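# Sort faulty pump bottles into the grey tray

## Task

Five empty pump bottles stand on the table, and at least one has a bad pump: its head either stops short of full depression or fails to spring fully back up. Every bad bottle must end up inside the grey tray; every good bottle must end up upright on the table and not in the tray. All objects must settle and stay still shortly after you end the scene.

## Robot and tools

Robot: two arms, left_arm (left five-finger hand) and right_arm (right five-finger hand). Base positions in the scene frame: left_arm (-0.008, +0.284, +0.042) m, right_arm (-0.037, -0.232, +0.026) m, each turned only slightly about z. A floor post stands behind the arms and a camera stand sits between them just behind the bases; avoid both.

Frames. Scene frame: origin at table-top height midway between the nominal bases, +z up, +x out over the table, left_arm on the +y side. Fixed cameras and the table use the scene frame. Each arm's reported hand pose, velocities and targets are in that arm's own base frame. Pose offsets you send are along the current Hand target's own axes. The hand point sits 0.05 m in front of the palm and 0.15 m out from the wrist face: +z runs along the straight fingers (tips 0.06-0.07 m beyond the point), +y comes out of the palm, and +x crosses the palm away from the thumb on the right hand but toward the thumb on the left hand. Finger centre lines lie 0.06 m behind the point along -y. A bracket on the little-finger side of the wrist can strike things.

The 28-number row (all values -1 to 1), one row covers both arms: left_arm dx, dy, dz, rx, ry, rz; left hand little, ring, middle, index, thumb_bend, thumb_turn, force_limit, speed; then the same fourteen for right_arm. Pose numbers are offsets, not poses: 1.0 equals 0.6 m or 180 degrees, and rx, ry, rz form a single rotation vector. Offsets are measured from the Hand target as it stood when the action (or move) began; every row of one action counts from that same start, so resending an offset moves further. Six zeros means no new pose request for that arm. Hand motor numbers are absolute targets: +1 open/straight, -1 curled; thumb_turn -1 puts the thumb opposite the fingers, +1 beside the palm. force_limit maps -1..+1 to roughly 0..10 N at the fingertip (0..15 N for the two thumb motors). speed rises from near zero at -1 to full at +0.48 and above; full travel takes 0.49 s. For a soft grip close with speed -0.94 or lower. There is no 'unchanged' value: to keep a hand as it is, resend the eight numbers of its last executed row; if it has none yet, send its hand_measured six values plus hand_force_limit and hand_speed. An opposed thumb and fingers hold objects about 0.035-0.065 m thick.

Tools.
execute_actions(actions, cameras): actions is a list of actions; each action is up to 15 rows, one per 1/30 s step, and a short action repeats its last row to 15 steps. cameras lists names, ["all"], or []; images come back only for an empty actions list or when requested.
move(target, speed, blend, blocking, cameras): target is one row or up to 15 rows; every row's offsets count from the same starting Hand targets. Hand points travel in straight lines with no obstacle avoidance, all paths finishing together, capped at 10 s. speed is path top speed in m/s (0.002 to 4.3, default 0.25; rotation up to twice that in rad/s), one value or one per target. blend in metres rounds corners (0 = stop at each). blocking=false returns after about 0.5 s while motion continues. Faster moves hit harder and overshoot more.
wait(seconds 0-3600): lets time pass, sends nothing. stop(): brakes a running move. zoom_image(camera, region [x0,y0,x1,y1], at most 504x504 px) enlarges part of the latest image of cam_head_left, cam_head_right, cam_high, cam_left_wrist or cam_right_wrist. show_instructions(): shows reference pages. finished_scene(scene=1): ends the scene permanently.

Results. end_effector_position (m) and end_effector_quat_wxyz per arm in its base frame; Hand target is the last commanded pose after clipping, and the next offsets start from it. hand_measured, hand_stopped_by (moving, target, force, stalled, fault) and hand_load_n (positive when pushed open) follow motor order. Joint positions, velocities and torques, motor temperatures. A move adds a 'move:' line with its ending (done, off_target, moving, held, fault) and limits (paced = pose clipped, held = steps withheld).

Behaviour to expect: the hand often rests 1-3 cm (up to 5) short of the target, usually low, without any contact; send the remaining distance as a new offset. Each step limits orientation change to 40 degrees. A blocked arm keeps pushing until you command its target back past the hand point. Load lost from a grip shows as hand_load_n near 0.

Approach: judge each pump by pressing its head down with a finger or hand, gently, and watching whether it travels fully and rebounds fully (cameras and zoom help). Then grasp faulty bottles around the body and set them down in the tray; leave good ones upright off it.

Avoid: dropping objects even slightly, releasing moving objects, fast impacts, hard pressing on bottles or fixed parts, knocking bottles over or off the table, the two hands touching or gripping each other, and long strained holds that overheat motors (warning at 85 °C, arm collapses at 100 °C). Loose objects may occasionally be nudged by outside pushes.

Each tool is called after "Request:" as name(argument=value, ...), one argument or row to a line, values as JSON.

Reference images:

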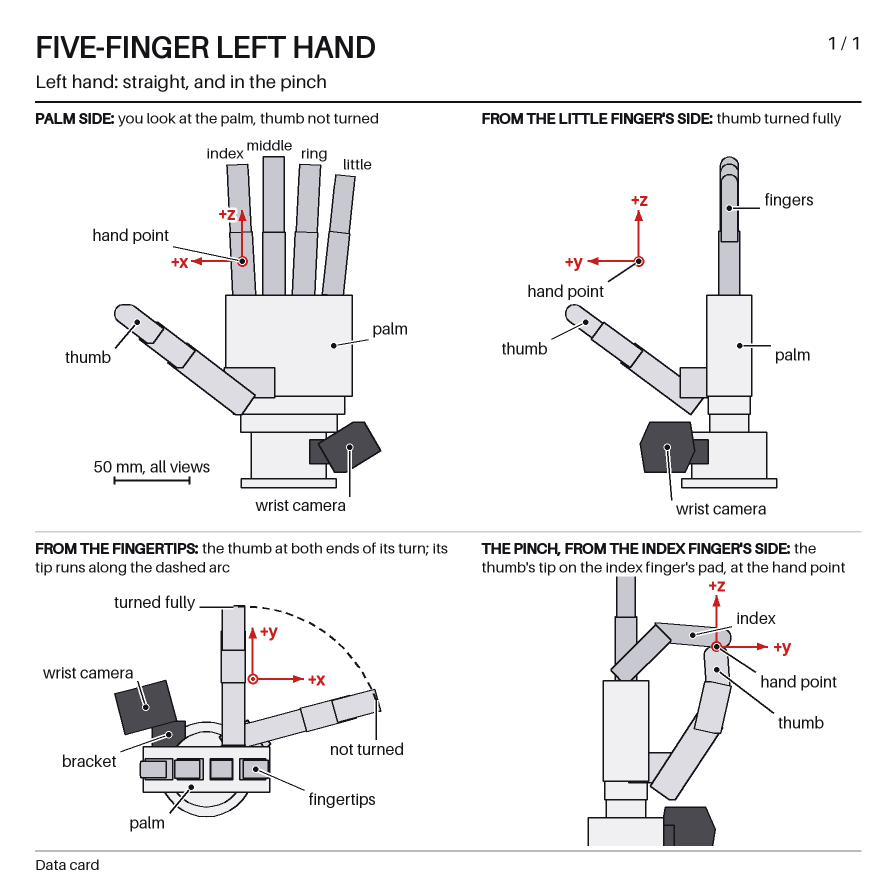

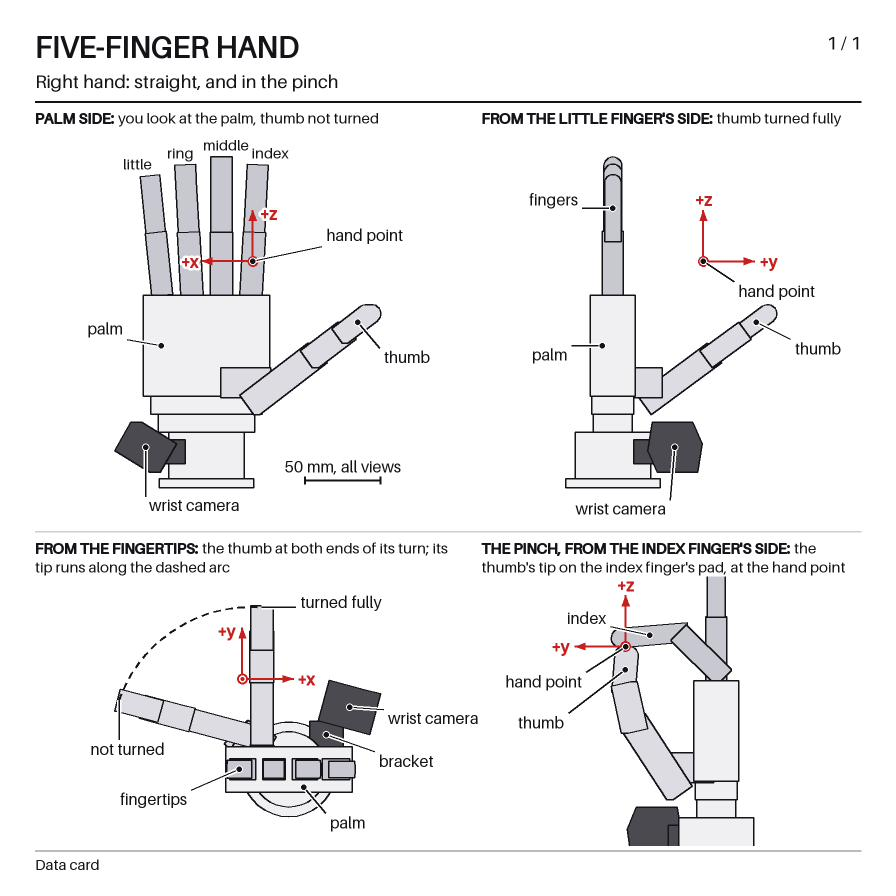

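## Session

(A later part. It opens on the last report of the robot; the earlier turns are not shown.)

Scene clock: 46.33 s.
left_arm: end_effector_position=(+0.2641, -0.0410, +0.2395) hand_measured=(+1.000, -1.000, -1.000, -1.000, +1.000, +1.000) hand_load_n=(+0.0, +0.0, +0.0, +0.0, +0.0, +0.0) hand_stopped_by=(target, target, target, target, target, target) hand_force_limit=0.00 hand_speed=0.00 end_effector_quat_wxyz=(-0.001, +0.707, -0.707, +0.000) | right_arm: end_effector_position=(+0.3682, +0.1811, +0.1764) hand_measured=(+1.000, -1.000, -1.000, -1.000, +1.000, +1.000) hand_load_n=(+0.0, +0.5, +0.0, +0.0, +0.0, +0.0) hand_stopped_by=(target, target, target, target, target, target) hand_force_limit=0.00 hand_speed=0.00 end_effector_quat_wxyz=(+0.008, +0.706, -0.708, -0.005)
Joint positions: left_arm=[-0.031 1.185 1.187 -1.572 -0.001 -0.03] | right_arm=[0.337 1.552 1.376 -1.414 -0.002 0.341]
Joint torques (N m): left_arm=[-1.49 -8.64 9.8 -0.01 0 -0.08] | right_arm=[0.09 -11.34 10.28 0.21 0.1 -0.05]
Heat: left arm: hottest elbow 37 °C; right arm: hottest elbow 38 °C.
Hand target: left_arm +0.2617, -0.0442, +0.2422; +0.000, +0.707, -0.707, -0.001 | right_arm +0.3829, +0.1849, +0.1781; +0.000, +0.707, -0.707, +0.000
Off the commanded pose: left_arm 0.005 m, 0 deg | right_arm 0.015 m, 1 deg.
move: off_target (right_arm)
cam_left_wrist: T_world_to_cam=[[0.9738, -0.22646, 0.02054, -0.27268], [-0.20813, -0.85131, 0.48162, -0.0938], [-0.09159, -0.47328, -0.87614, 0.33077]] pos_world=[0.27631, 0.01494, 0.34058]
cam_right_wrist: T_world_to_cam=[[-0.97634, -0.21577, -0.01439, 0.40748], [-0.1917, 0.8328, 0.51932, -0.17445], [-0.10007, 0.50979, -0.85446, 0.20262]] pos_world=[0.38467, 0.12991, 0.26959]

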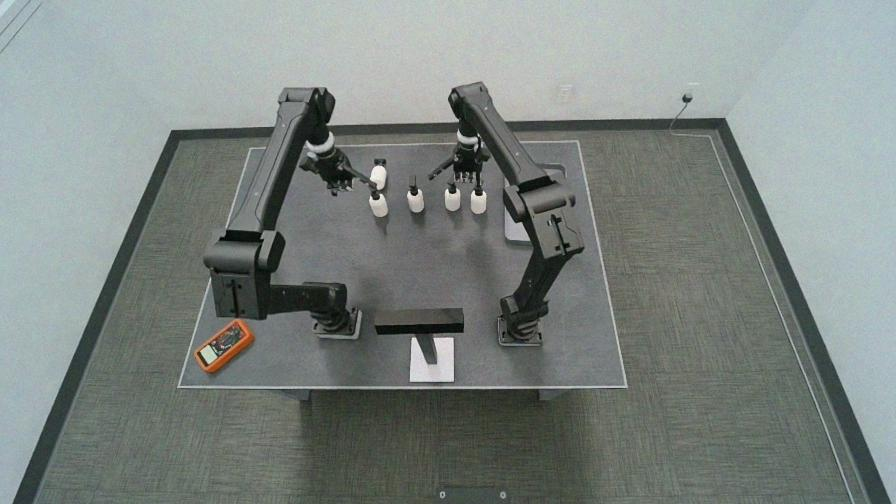

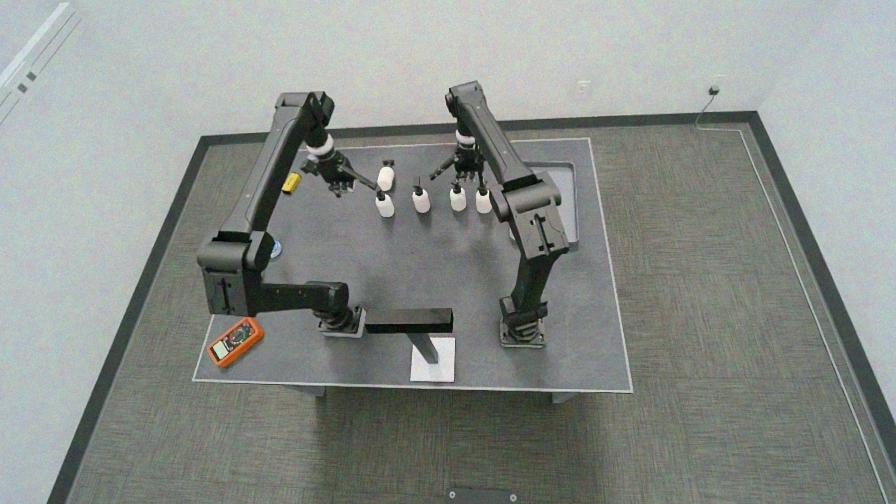

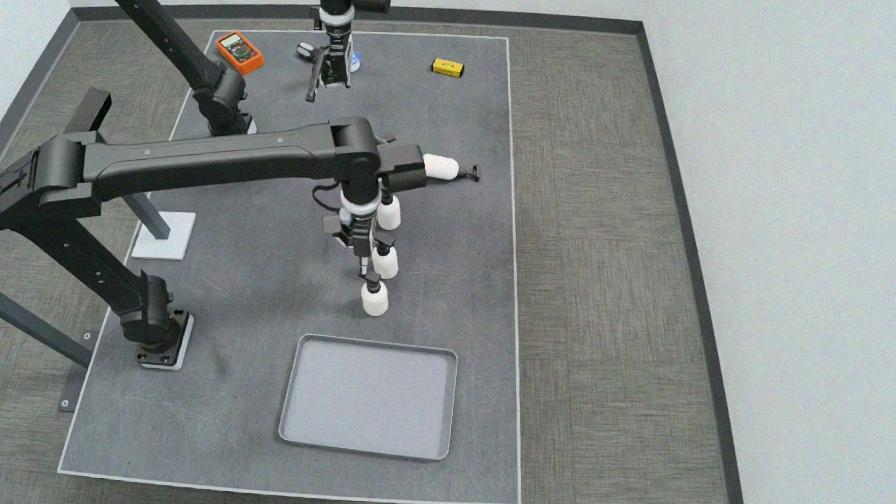

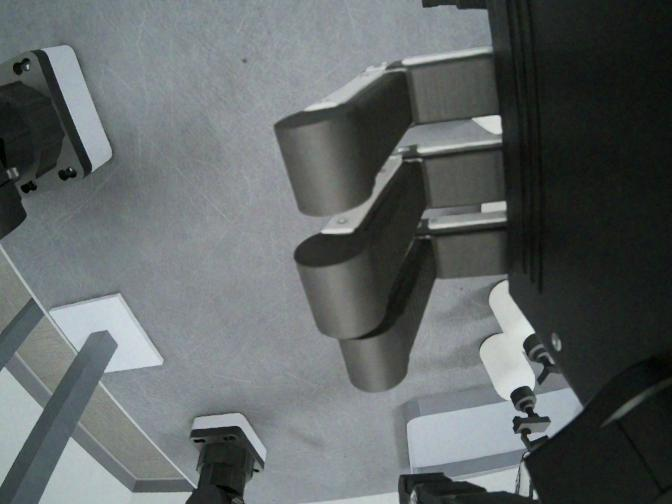

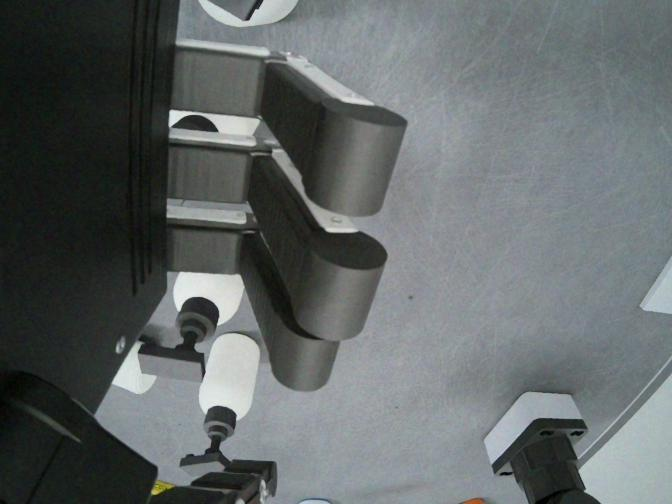

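Request:
move(
  target=[0,0,0,0,0,0,1,-1,-1,-1,1,1,0,0, -0.0033,0.0033,-0.0533,0,0,0,1,-1,-1,-1,1,1,0,0],
  cameras=["all"],
  speed=0.15,
)

Request:
zoom_image(
  camera="cam_high",
  region=[300, 180, 440, 330],
)

Request:
zoom_image(
  camera="cam_head_left",
  region=[420, 130, 520, 230],
)

Scene clock: 51.60 s.
left_arm: end_effector_position=(+0.2641, -0.0410, +0.2395) hand_measured=(+1.000, -1.000, -1.000, -1.000, +1.000, +1.000) hand_load_n=(+0.0, +0.0, +0.0, +0.0, +0.0, +0.0) hand_stopped_by=(target, target, target, target, target, target) hand_force_limit=0.00 hand_speed=0.00 end_effector_quat_wxyz=(-0.001, +0.707, -0.707, +0.000) | right_arm: end_effector_position=(+0.3733, +0.1829, +0.2004) hand_measured=(+1.000, -1.000, -1.000, -1.000, +1.000, +1.000) hand_load_n=(+0.0, +0.0, +0.5, +0.0, +0.0, +0.0) hand_stopped_by=(target, target, target, target, target, target) hand_force_limit=0.00 hand_speed=0.00 end_effector_quat_wxyz=(+0.006, +0.706, -0.708, -0.004)
Joint positions: left_arm=[-0.031 1.185 1.187 -1.572 -0.001 -0.03] | right_arm=[0.337 1.554 1.443 -1.473 -0.002 0.341]
Joint torques (N m): left_arm=[-1.49 -8.7 9.81 -0.06 0 -0.08] | right_arm=[0.62 -12.75 10.52 -0.65 0.09 0]
Heat: left arm: hottest elbow 37 °C; right arm: hottest elbow 38 °C.
Hand target: left_arm +0.2618, -0.0442, +0.2421; +0.000, +0.707, -0.707, -0.001 | right_arm +0.3810, +0.1869, +0.2102; +0.000, +0.707, -0.707, +0.000
Off the commanded pose: left_arm 0.005 m, 0 deg | right_arm 0.013 m, 1 deg.
move: off_target (right_arm)
cam_left_wrist: T_world_to_cam=[[0.97391, -0.22602, 0.02051, -0.27271], [-0.20774, -0.85142, 0.48159, -0.0939], [-0.09138, -0.47329, -0.87615, 0.33072]] pos_world=[0.27631, 0.01494, 0.34058]
cam_right_wrist: T_world_to_cam=[[-0.97626, -0.21576, -0.01892, 0.41419], [-0.19395, 0.832, 0.51977, -0.18657], [-0.0964, 0.5111, -0.8541, 0.22104]] pos_world=[0.38949, 0.13162, 0.2936]

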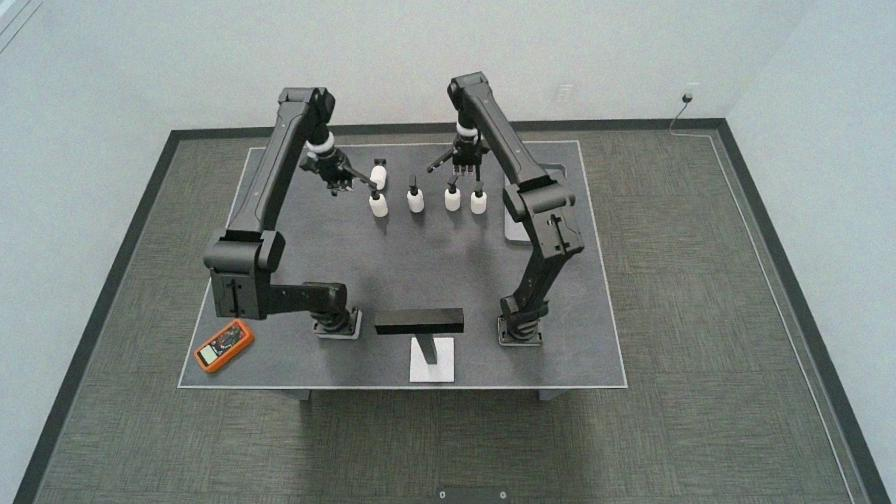

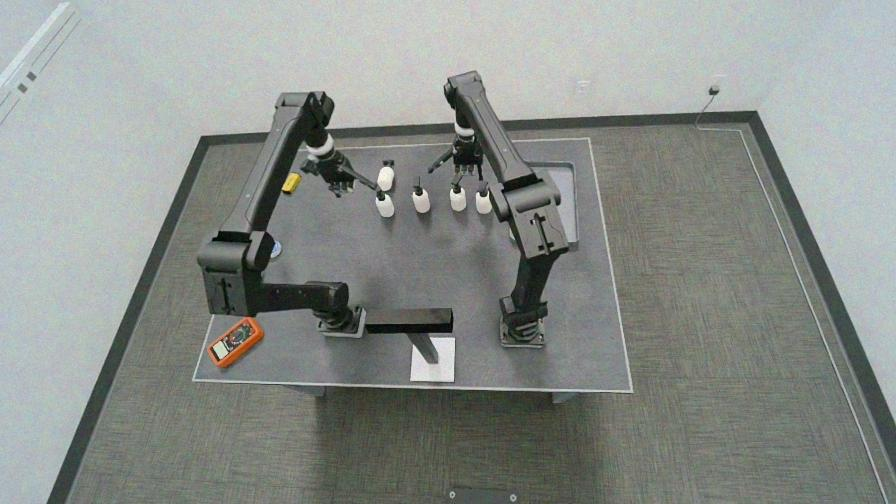

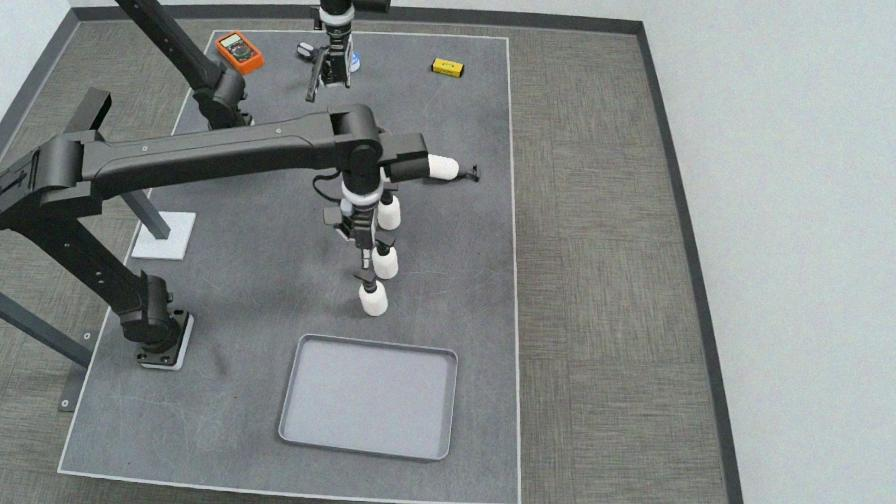

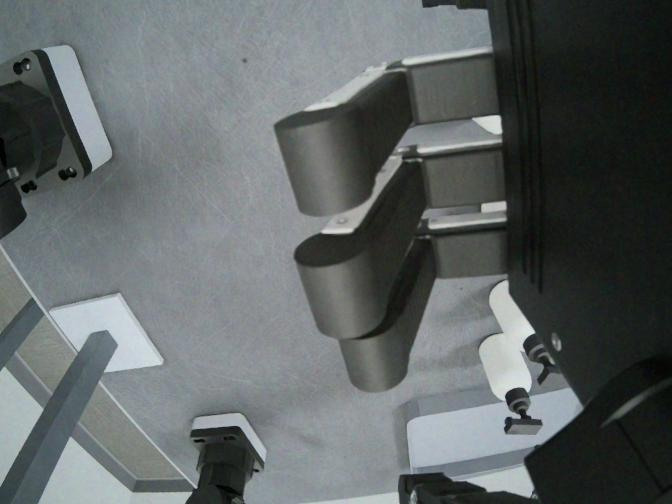

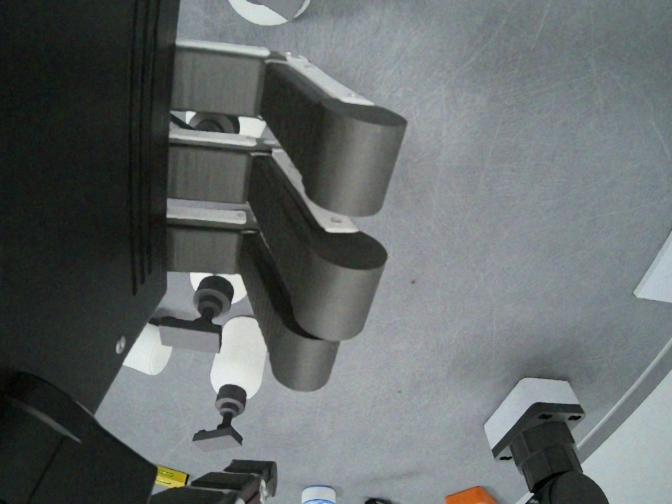

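Scaled by 3.360 from the camera's image (finer frame: 1280x720).

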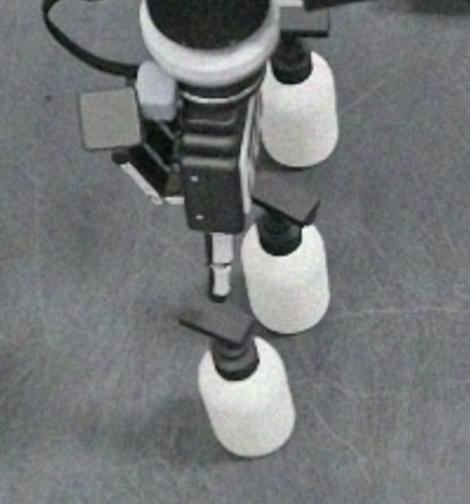

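Scaled by 5.040 from the camera's image (finer frame: 1280x720).

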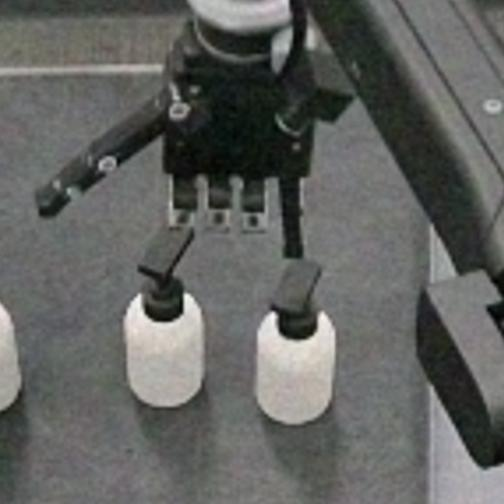

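Request:
move(
  target=[0,0,0,0,0,0,1,-1,-1,-1,1,1,0,0, 0.0067,0.0033,0.0617,0,0,0,1,-1,-1,-1,1,1,0,0],
  cameras=["cam_high","cam_head_left"],
  speed=0.06,
)

Request:
zoom_image(
  camera="cam_high",
  region=[320, 240, 420, 330],
)

Request:
zoom_image(
  camera="cam_head_left",
  region=[430, 150, 510, 220],
)

Scene clock: 55.93 s.
left_arm: end_effector_position=(+0.2641, -0.0410, +0.2395) hand_measured=(+1.000, -1.000, -1.000, -1.000, +1.000, +1.000) hand_load_n=(+0.0, +0.0, +0.0, +0.0, +0.0, +0.0) hand_stopped_by=(target, target, target, target, target, target) hand_force_limit=0.00 hand_speed=0.00 end_effector_quat_wxyz=(-0.001, +0.707, -0.707, +0.000) | right_arm: end_effector_position=(+0.3738, +0.1831, +0.1790) hand_measured=(+1.000, -1.000, -1.000, -1.000, +1.000, +1.000) hand_load_n=(+0.0, +0.5, +0.0, +0.0, -0.5, -0.5) hand_stopped_by=(target, target, target, target, target, target) hand_force_limit=0.00 hand_speed=0.00 end_effector_quat_wxyz=(+0.000, +0.706, -0.708, -0.001)
Joint positions: left_arm=[-0.031 1.185 1.187 -1.572 -0.001 -0.03] | right_arm=[0.337 1.554 1.388 -1.406 -0.002 0.341]
Joint torques (N m): left_arm=[-1.55 -8.7 9.81 -0.05 0 -0.08] | right_arm=[0.03 -12.28 7.69 0.5 0.09 -0.07]
Heat: left arm: hottest elbow 37 °C; right arm: hottest elbow 38 °C.
Hand target: left_arm +0.2618, -0.0442, +0.2421; +0.000, +0.707, -0.707, -0.001 | right_arm +0.3791, +0.1829, +0.1732; +0.000, +0.707, -0.707, +0.000
Off the commanded pose: left_arm 0.005 m, 0 deg | right_arm 0.008 m, 0 deg.
move: done
Images, in order (width x height): cam_head_left 896x504, cam_high 896x504.

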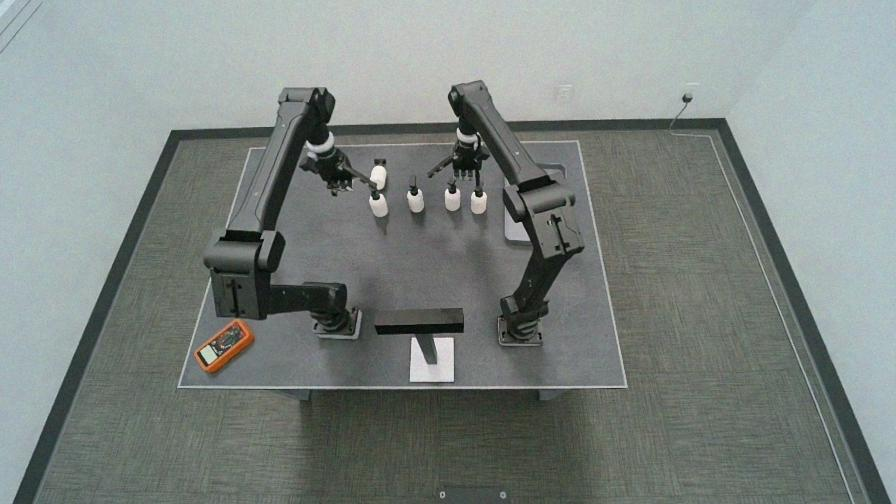

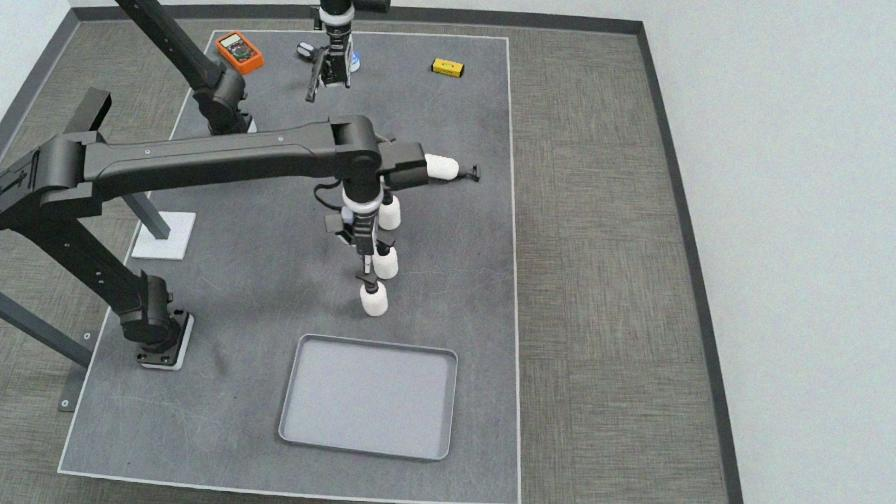

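Scaled by 5.040 from the camera's image (finer frame: 1280x720).

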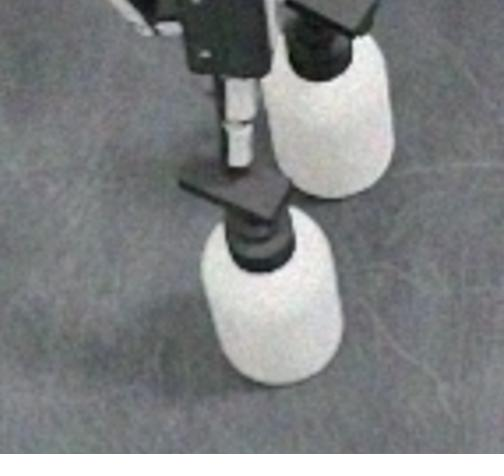

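Scaled by 6.300 from the camera's image (finer frame: 1280x720).

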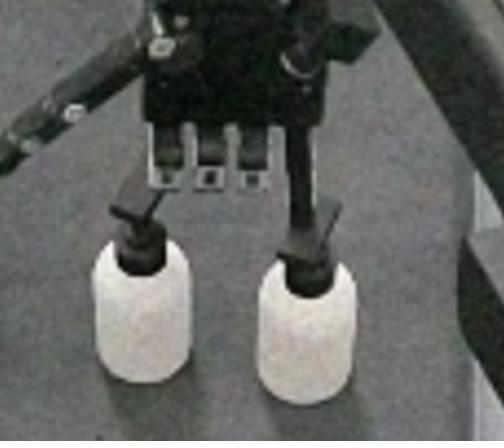

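Request:
move(
  target=[0,0,0,0,0,0,1,-1,-1,-1,1,1,0,0, 0,0,0.0167,0,0,0,1,-1,-1,-1,1,1,0,0],
  cameras=[],
  speed=0.04,
)

Request:
move(
  target=[0,0,0,0,0,0,1,-1,-1,-1,1,1,0,0, 0,0,0.0167,0,0,0,1,-1,-1,-1,1,1,0,0],
  cameras=["cam_high","cam_head_left"],
  speed=0.04,
)

Request:
zoom_image(
  camera="cam_high",
  region=[320, 240, 420, 330],
)

Request:
zoom_image(
  camera="cam_head_left",
  region=[430, 150, 510, 220],
)

Scene clock: 57.70 s.
left_arm: end_effector_position=(+0.2641, -0.0410, +0.2395) hand_measured=(+1.000, -1.000, -1.000, -1.000, +1.000, +1.000) hand_load_n=(+0.0, +0.0, +0.0, +0.0, +0.0, +0.0) hand_stopped_by=(target, target, target, target, target, target) hand_force_limit=0.00 hand_speed=0.00 end_effector_quat_wxyz=(-0.001, +0.707, -0.707, +0.000) | right_arm: end_effector_position=(+0.3740, +0.1832, +0.1722) hand_measured=(+1.000, -1.000, -1.000, -1.000, +1.000, +1.000) hand_load_n=(+0.0, +0.0, +0.0, +0.0, +0.0, +0.0) hand_stopped_by=(target, target, target, target, target, target) hand_force_limit=0.00 hand_speed=0.00 end_effector_quat_wxyz=(-0.002, +0.706, -0.708, +0.000)
Joint positions: left_arm=[-0.031 1.185 1.187 -1.572 -0.001 -0.03] | right_arm=[0.337 1.554 1.37 -1.383 -0.002 0.341]
Joint torques (N m): left_arm=[-1.55 -8.7 9.8 -0.05 0 -0.08] | right_arm=[0.03 -11.81 7.39 0.61 0.09 -0.07]
Heat: left arm: hottest elbow 37 °C; right arm: hottest elbow 38 °C.
Hand target: left_arm +0.2618, -0.0442, +0.2421; +0.000, +0.707, -0.707, -0.001 | right_arm +0.3790, +0.1829, +0.1631; +0.000, +0.707, -0.707, +0.000
Off the commanded pose: left_arm 0.005 m, 0 deg | right_arm 0.010 m, 0 deg.
move: done

Scene clock: 58.43 s.
left_arm: end_effector_position=(+0.2641, -0.0410, +0.2395) hand_measured=(+1.000, -1.000, -1.000, -1.000, +1.000, +1.000) hand_load_n=(+0.0, +0.0, +0.0, +0.0, +0.0, +0.0) hand_stopped_by=(target, target, target, target, target, target) hand_force_limit=0.00 hand_speed=0.00 end_effector_quat_wxyz=(-0.001, +0.707, -0.707, +0.000) | right_arm: end_effector_position=(+0.3741, +0.1832, +0.1644) hand_measured=(+1.000, -1.000, -1.000, -1.000, +1.000, +1.000) hand_load_n=(-0.5, +0.0, +0.0, +0.0, +0.0, +0.0) hand_stopped_by=(target, target, target, target, target, target) hand_force_limit=0.00 hand_speed=0.00 end_effector_quat_wxyz=(-0.005, +0.706, -0.708, +0.001)
Joint positions: left_arm=[-0.031 1.185 1.187 -1.572 -0.001 -0.03] | right_arm=[0.337 1.554 1.35 -1.357 -0.002 0.341]
Joint torques (N m): left_arm=[-1.55 -8.64 9.8 -0.05 0 -0.08] | right_arm=[0.03 -11.34 7.36 0.7 0.09 -0.07]
Heat: left arm: hottest elbow 37 °C; right arm: hottest elbow 38 °C.
Hand target: left_arm +0.2618, -0.0442, +0.2421; +0.000, +0.707, -0.707, -0.001 | right_arm +0.3791, +0.1829, +0.1531; +0.000, +0.707, -0.707, +0.000
Off the commanded pose: left_arm 0.005 m, 0 deg | right_arm 0.012 m, 1 deg.
move: off_target (right_arm)
Images, in order (width x height): cam_head_left 896x504, cam_high 896x504.

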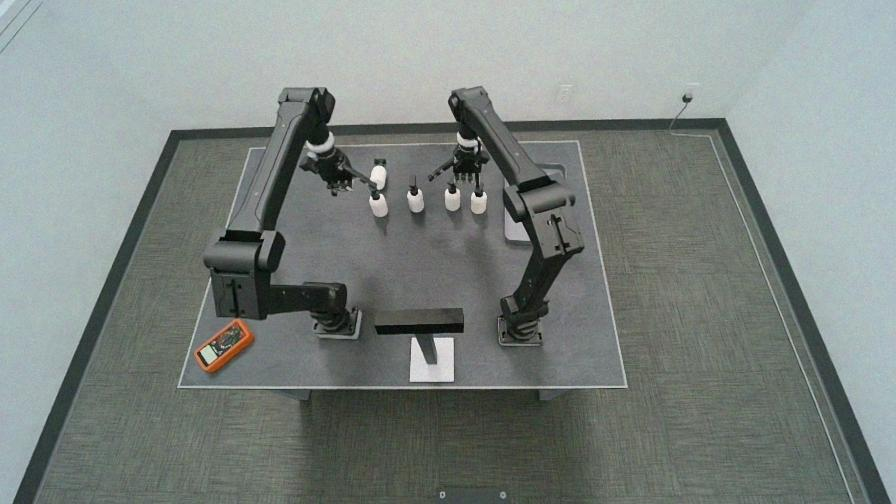

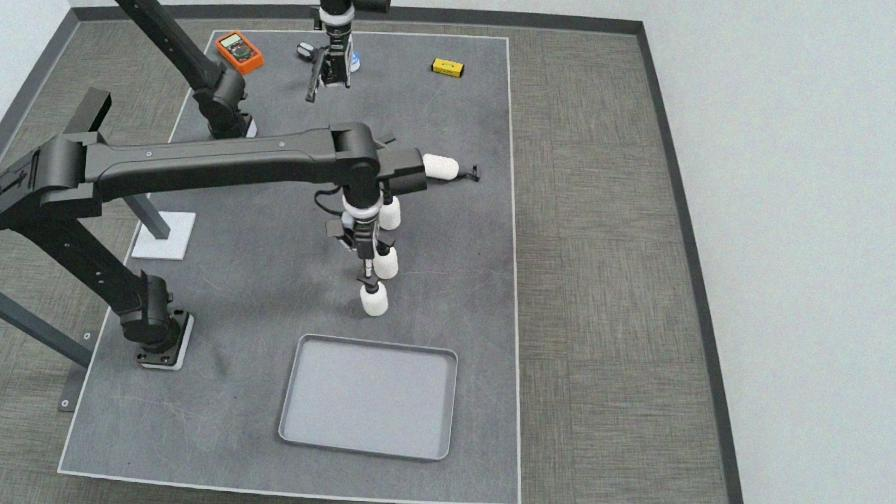

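Scaled by 5.040 from the camera's image (finer frame: 1280x720).

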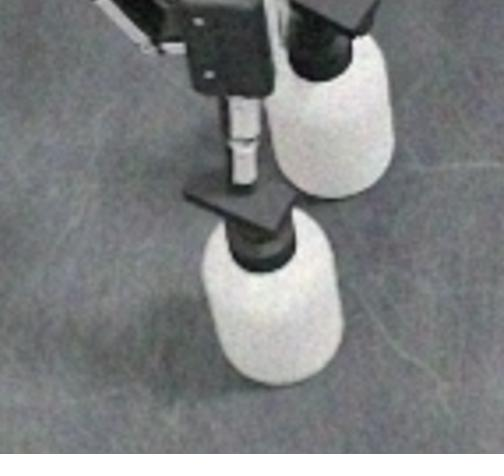

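Scaled by 6.300 from the camera's image (finer frame: 1280x720).

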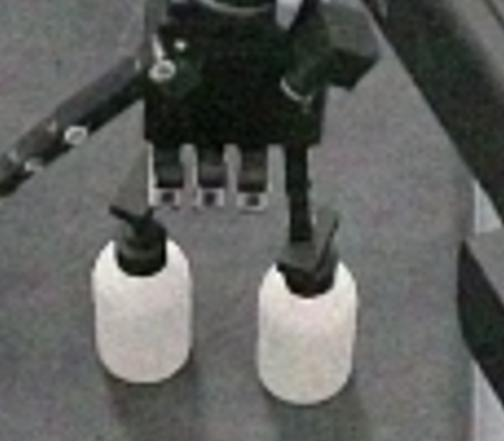

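Request:
move(
  target=[0,0,0,0,0,0,1,-1,-1,-1,1,1,0,0, 0,0,0.0167,0,0,0,1,-1,-1,-1,1,1,0,0],
  cameras=[],
  speed=0.04,
)

Request:
move(
  target=[0,0,0,0,0,0,1,-1,-1,-1,1,1,0,0, 0,0,0.0167,0,0,0,1,-1,-1,-1,1,1,0,0],
  cameras=["cam_high","cam_head_left"],
  speed=0.04,
)

Request:
zoom_image(
  camera="cam_high",
  region=[320, 240, 420, 330],
)

Request:
zoom_image(
  camera="cam_head_left",
  region=[430, 150, 510, 220],
)

Scene clock: 61.00 s.
left_arm: end_effector_position=(+0.2641, -0.0410, +0.2395) hand_measured=(+1.000, -1.000, -1.000, -1.000, +1.000, +1.000) hand_load_n=(+0.0, +0.0, +0.0, +0.0, +0.0, +0.5) hand_stopped_by=(target, target, target, target, target, target) hand_force_limit=0.00 hand_speed=0.00 end_effector_quat_wxyz=(-0.001, +0.707, -0.707, +0.000) | right_arm: end_effector_position=(+0.3768, +0.1841, +0.1627) hand_measured=(+1.000, -1.000, -1.000, -1.000, +1.000, +1.000) hand_load_n=(-1.5, +0.0, +0.0, +0.5, +0.0, +0.0) hand_stopped_by=(target, target, target, target, target, target) hand_force_limit=0.00 hand_speed=0.00 end_effector_quat_wxyz=(-0.010, +0.706, -0.708, +0.004)
Joint positions: left_arm=[-0.031 1.185 1.187 -1.572 -0.001 -0.03] | right_arm=[0.337 1.554 1.347 -1.342 -0.002 0.341]
Joint torques (N m): left_arm=[-1.49 -8.7 9.81 -0.05 0 -0.08] | right_arm=[0.03 -10.93 6.09 1.13 0.09 -0.07]
Heat: left arm: hottest elbow 37 °C; right arm: hottest elbow 38 °C.
Hand target: left_arm +0.2618, -0.0442, +0.2421; +0.000, +0.707, -0.707, -0.001 | right_arm +0.3791, +0.1829, +0.1431; +0.000, +0.707, -0.707, +0.000
Off the commanded pose: left_arm 0.005 m, 0 deg | right_arm 0.020 m, 1 deg.
move: off_target (right_arm)

Scene clock: 61.80 s.
left_arm: end_effector_position=(+0.2641, -0.0410, +0.2395) hand_measured=(+1.000, -1.000, -1.000, -1.000, +1.000, +1.000) hand_load_n=(+0.0, +0.0, +0.0, +0.0, +0.0, +0.0) hand_stopped_by=(target, target, target, target, target, target) hand_force_limit=0.00 hand_speed=0.00 end_effector_quat_wxyz=(-0.001, +0.707, -0.707, +0.000) | right_arm: end_effector_position=(+0.3813, +0.1855, +0.1616) hand_measured=(+1.000, -1.000, -1.000, -1.000, +1.000, +1.000) hand_load_n=(-1.5, +0.0, +0.0, +0.0, -0.5, +0.0) hand_stopped_by=(target, target, target, target, target, target) hand_force_limit=0.00 hand_speed=0.00 end_effector_quat_wxyz=(-0.021, +0.706, -0.708, +0.009)
Joint positions: left_arm=[-0.031 1.185 1.187 -1.572 -0.001 -0.03] | right_arm=[0.337 1.549 1.341 -1.316 -0.001 0.341]
Joint torques (N m): left_arm=[-1.55 -8.7 9.8 -0.05 0 -0.08] | right_arm=[0.03 -9.93 5.11 1.07 0.07 -0.07]
Heat: left arm: hottest elbow 37 °C; right arm: hottest elbow 38 °C.
Hand target: left_arm +0.2618, -0.0442, +0.2421; +0.000, +0.707, -0.707, -0.001 | right_arm +0.3791, +0.1829, +0.1329; +0.000, +0.707, -0.707, +0.000
Off the commanded pose: left_arm 0.005 m, 0 deg | right_arm 0.029 m, 3 deg.
move: off_target (right_arm)
Images, in order (width x height): cam_head_left 896x504, cam_high 896x504.

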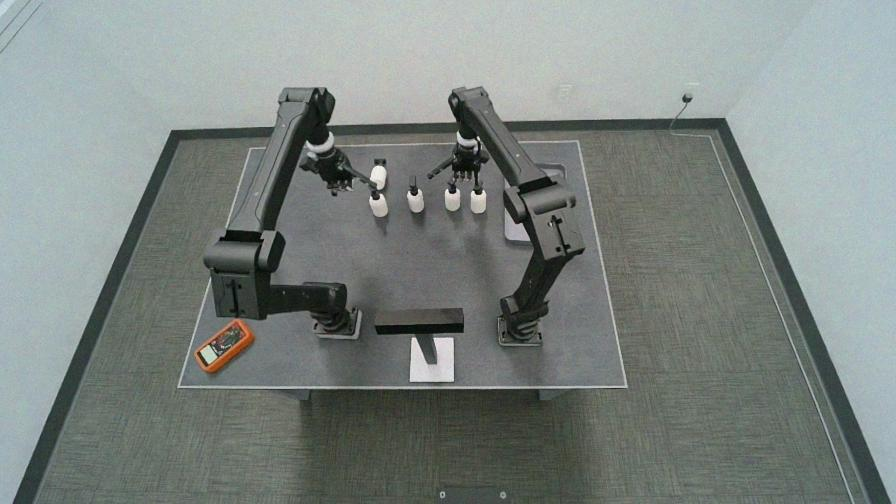

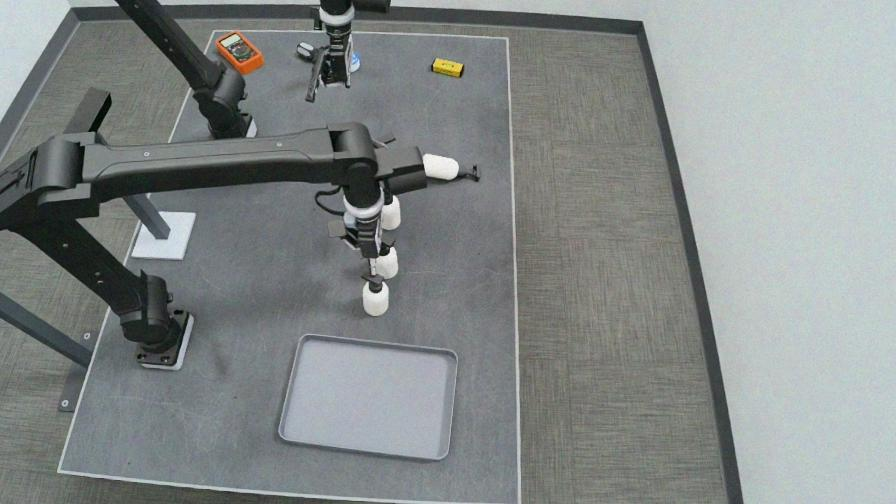

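Scaled by 5.040 from the camera's image (finer frame: 1280x720).

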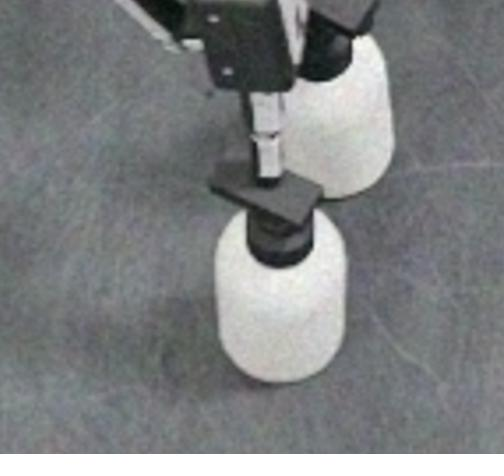

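Scaled by 6.300 from the camera's image (finer frame: 1280x720).

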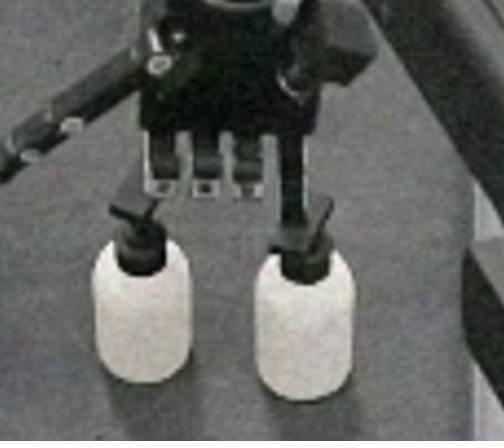

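Request:
move(
  target=[0,0,0,0,0,0,1,-1,-1,-1,1,1,0,0, 0,-0.006,-0.129,0,0,0,1,-1,-1,-1,1,1,0,0],
  cameras=["cam_high","cam_head_left","cam_head_right"],
  speed=0.1,
)

Request:
zoom_image(
  camera="cam_high",
  region=[320, 240, 420, 330],
)

Request:
zoom_image(
  camera="cam_head_left",
  region=[430, 150, 510, 220],
)

Scene clock: 64.53 s.
left_arm: end_effector_position=(+0.2641, -0.0410, +0.2395) hand_measured=(+1.000, -1.000, -1.000, -1.000, +1.000, +1.000) hand_load_n=(+0.0, +0.0, +0.5, +0.0, -0.5, +0.0) hand_stopped_by=(target, target, target, target, target, target) hand_force_limit=0.00 hand_speed=0.00 end_effector_quat_wxyz=(-0.001, +0.707, -0.707, +0.000) | right_arm: end_effector_position=(+0.3733, +0.1827, +0.2010) hand_measured=(+1.000, -1.000, -1.000, -1.000, +1.000, +1.000) hand_load_n=(+0.0, +0.0, +0.0, +0.0, +0.0, +0.0) hand_stopped_by=(target, target, target, target, target, target) hand_force_limit=0.00 hand_speed=0.00 end_effector_quat_wxyz=(+0.006, +0.706, -0.708, -0.004)
Joint positions: left_arm=[-0.031 1.185 1.187 -1.572 -0.001 -0.03] | right_arm=[0.337 1.553 1.444 -1.474 -0.001 0.34]
Joint torques (N m): left_arm=[-1.49 -8.64 9.81 -0.06 0 -0.08] | right_arm=[-0.21 -12.63 10.59 -0.68 0.07 -0.09]
Heat: left arm: hottest elbow 37 °C; right arm: hottest elbow 38 °C.
Hand target: left_arm +0.2618, -0.0442, +0.2421; +0.000, +0.707, -0.707, -0.001 | right_arm +0.3827, +0.1829, +0.2104; +0.000, +0.707, -0.707, +0.000
Off the commanded pose: left_arm 0.005 m, 0 deg | right_arm 0.013 m, 1 deg.
move: off_target (right_arm)
Images, in order (width x height): cam_head_left 896x504, cam_head_right 896x504, cam_high 896x504.

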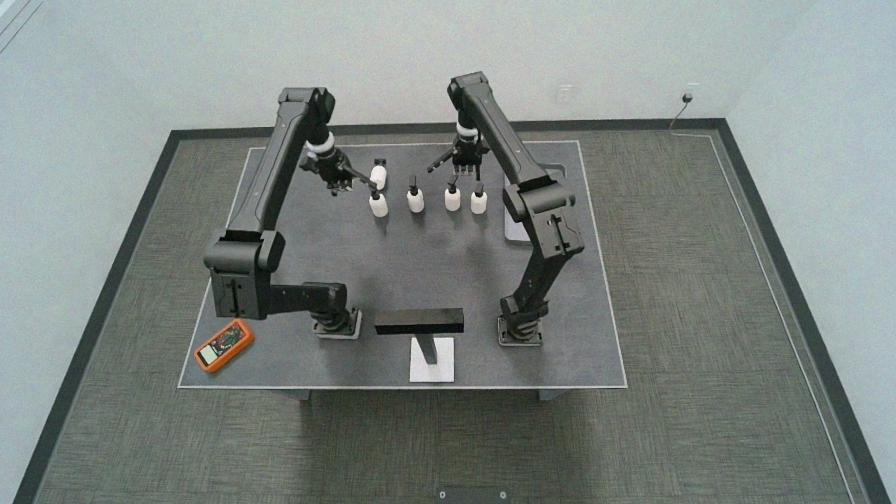

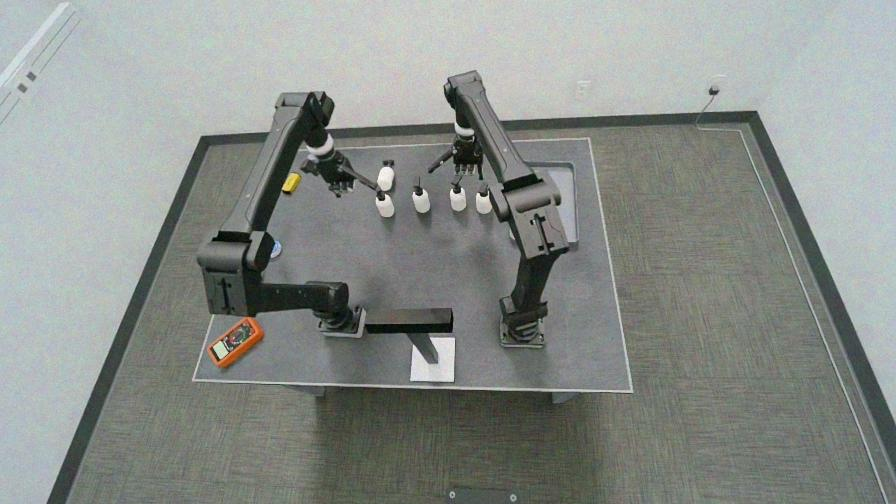

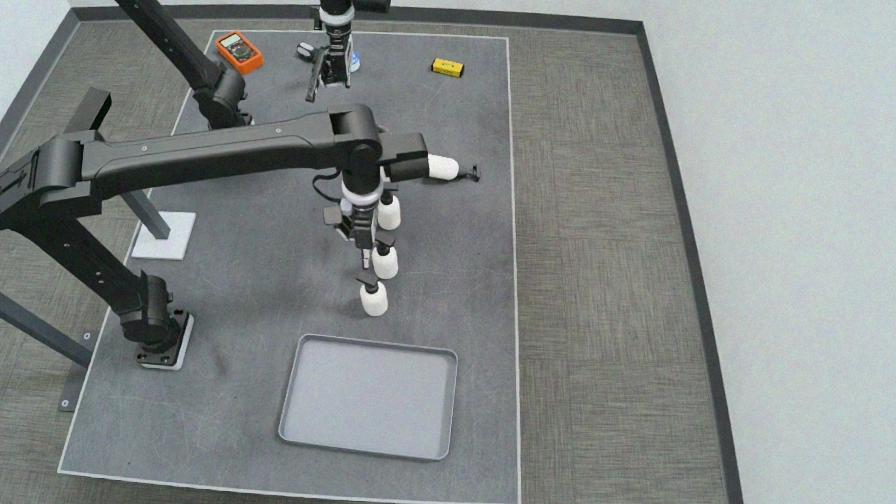

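Scaled by 5.040 from the camera's image (finer frame: 1280x720).

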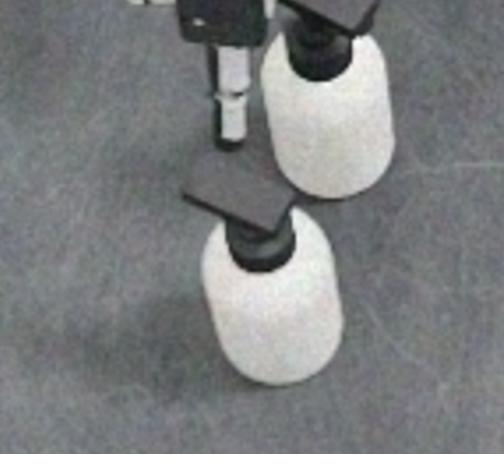

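Scaled by 6.300 from the camera's image (finer frame: 1280x720).

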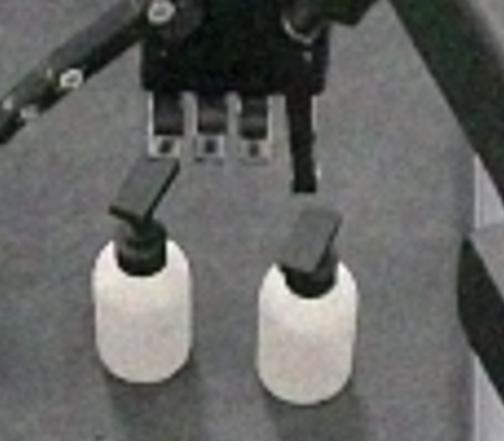

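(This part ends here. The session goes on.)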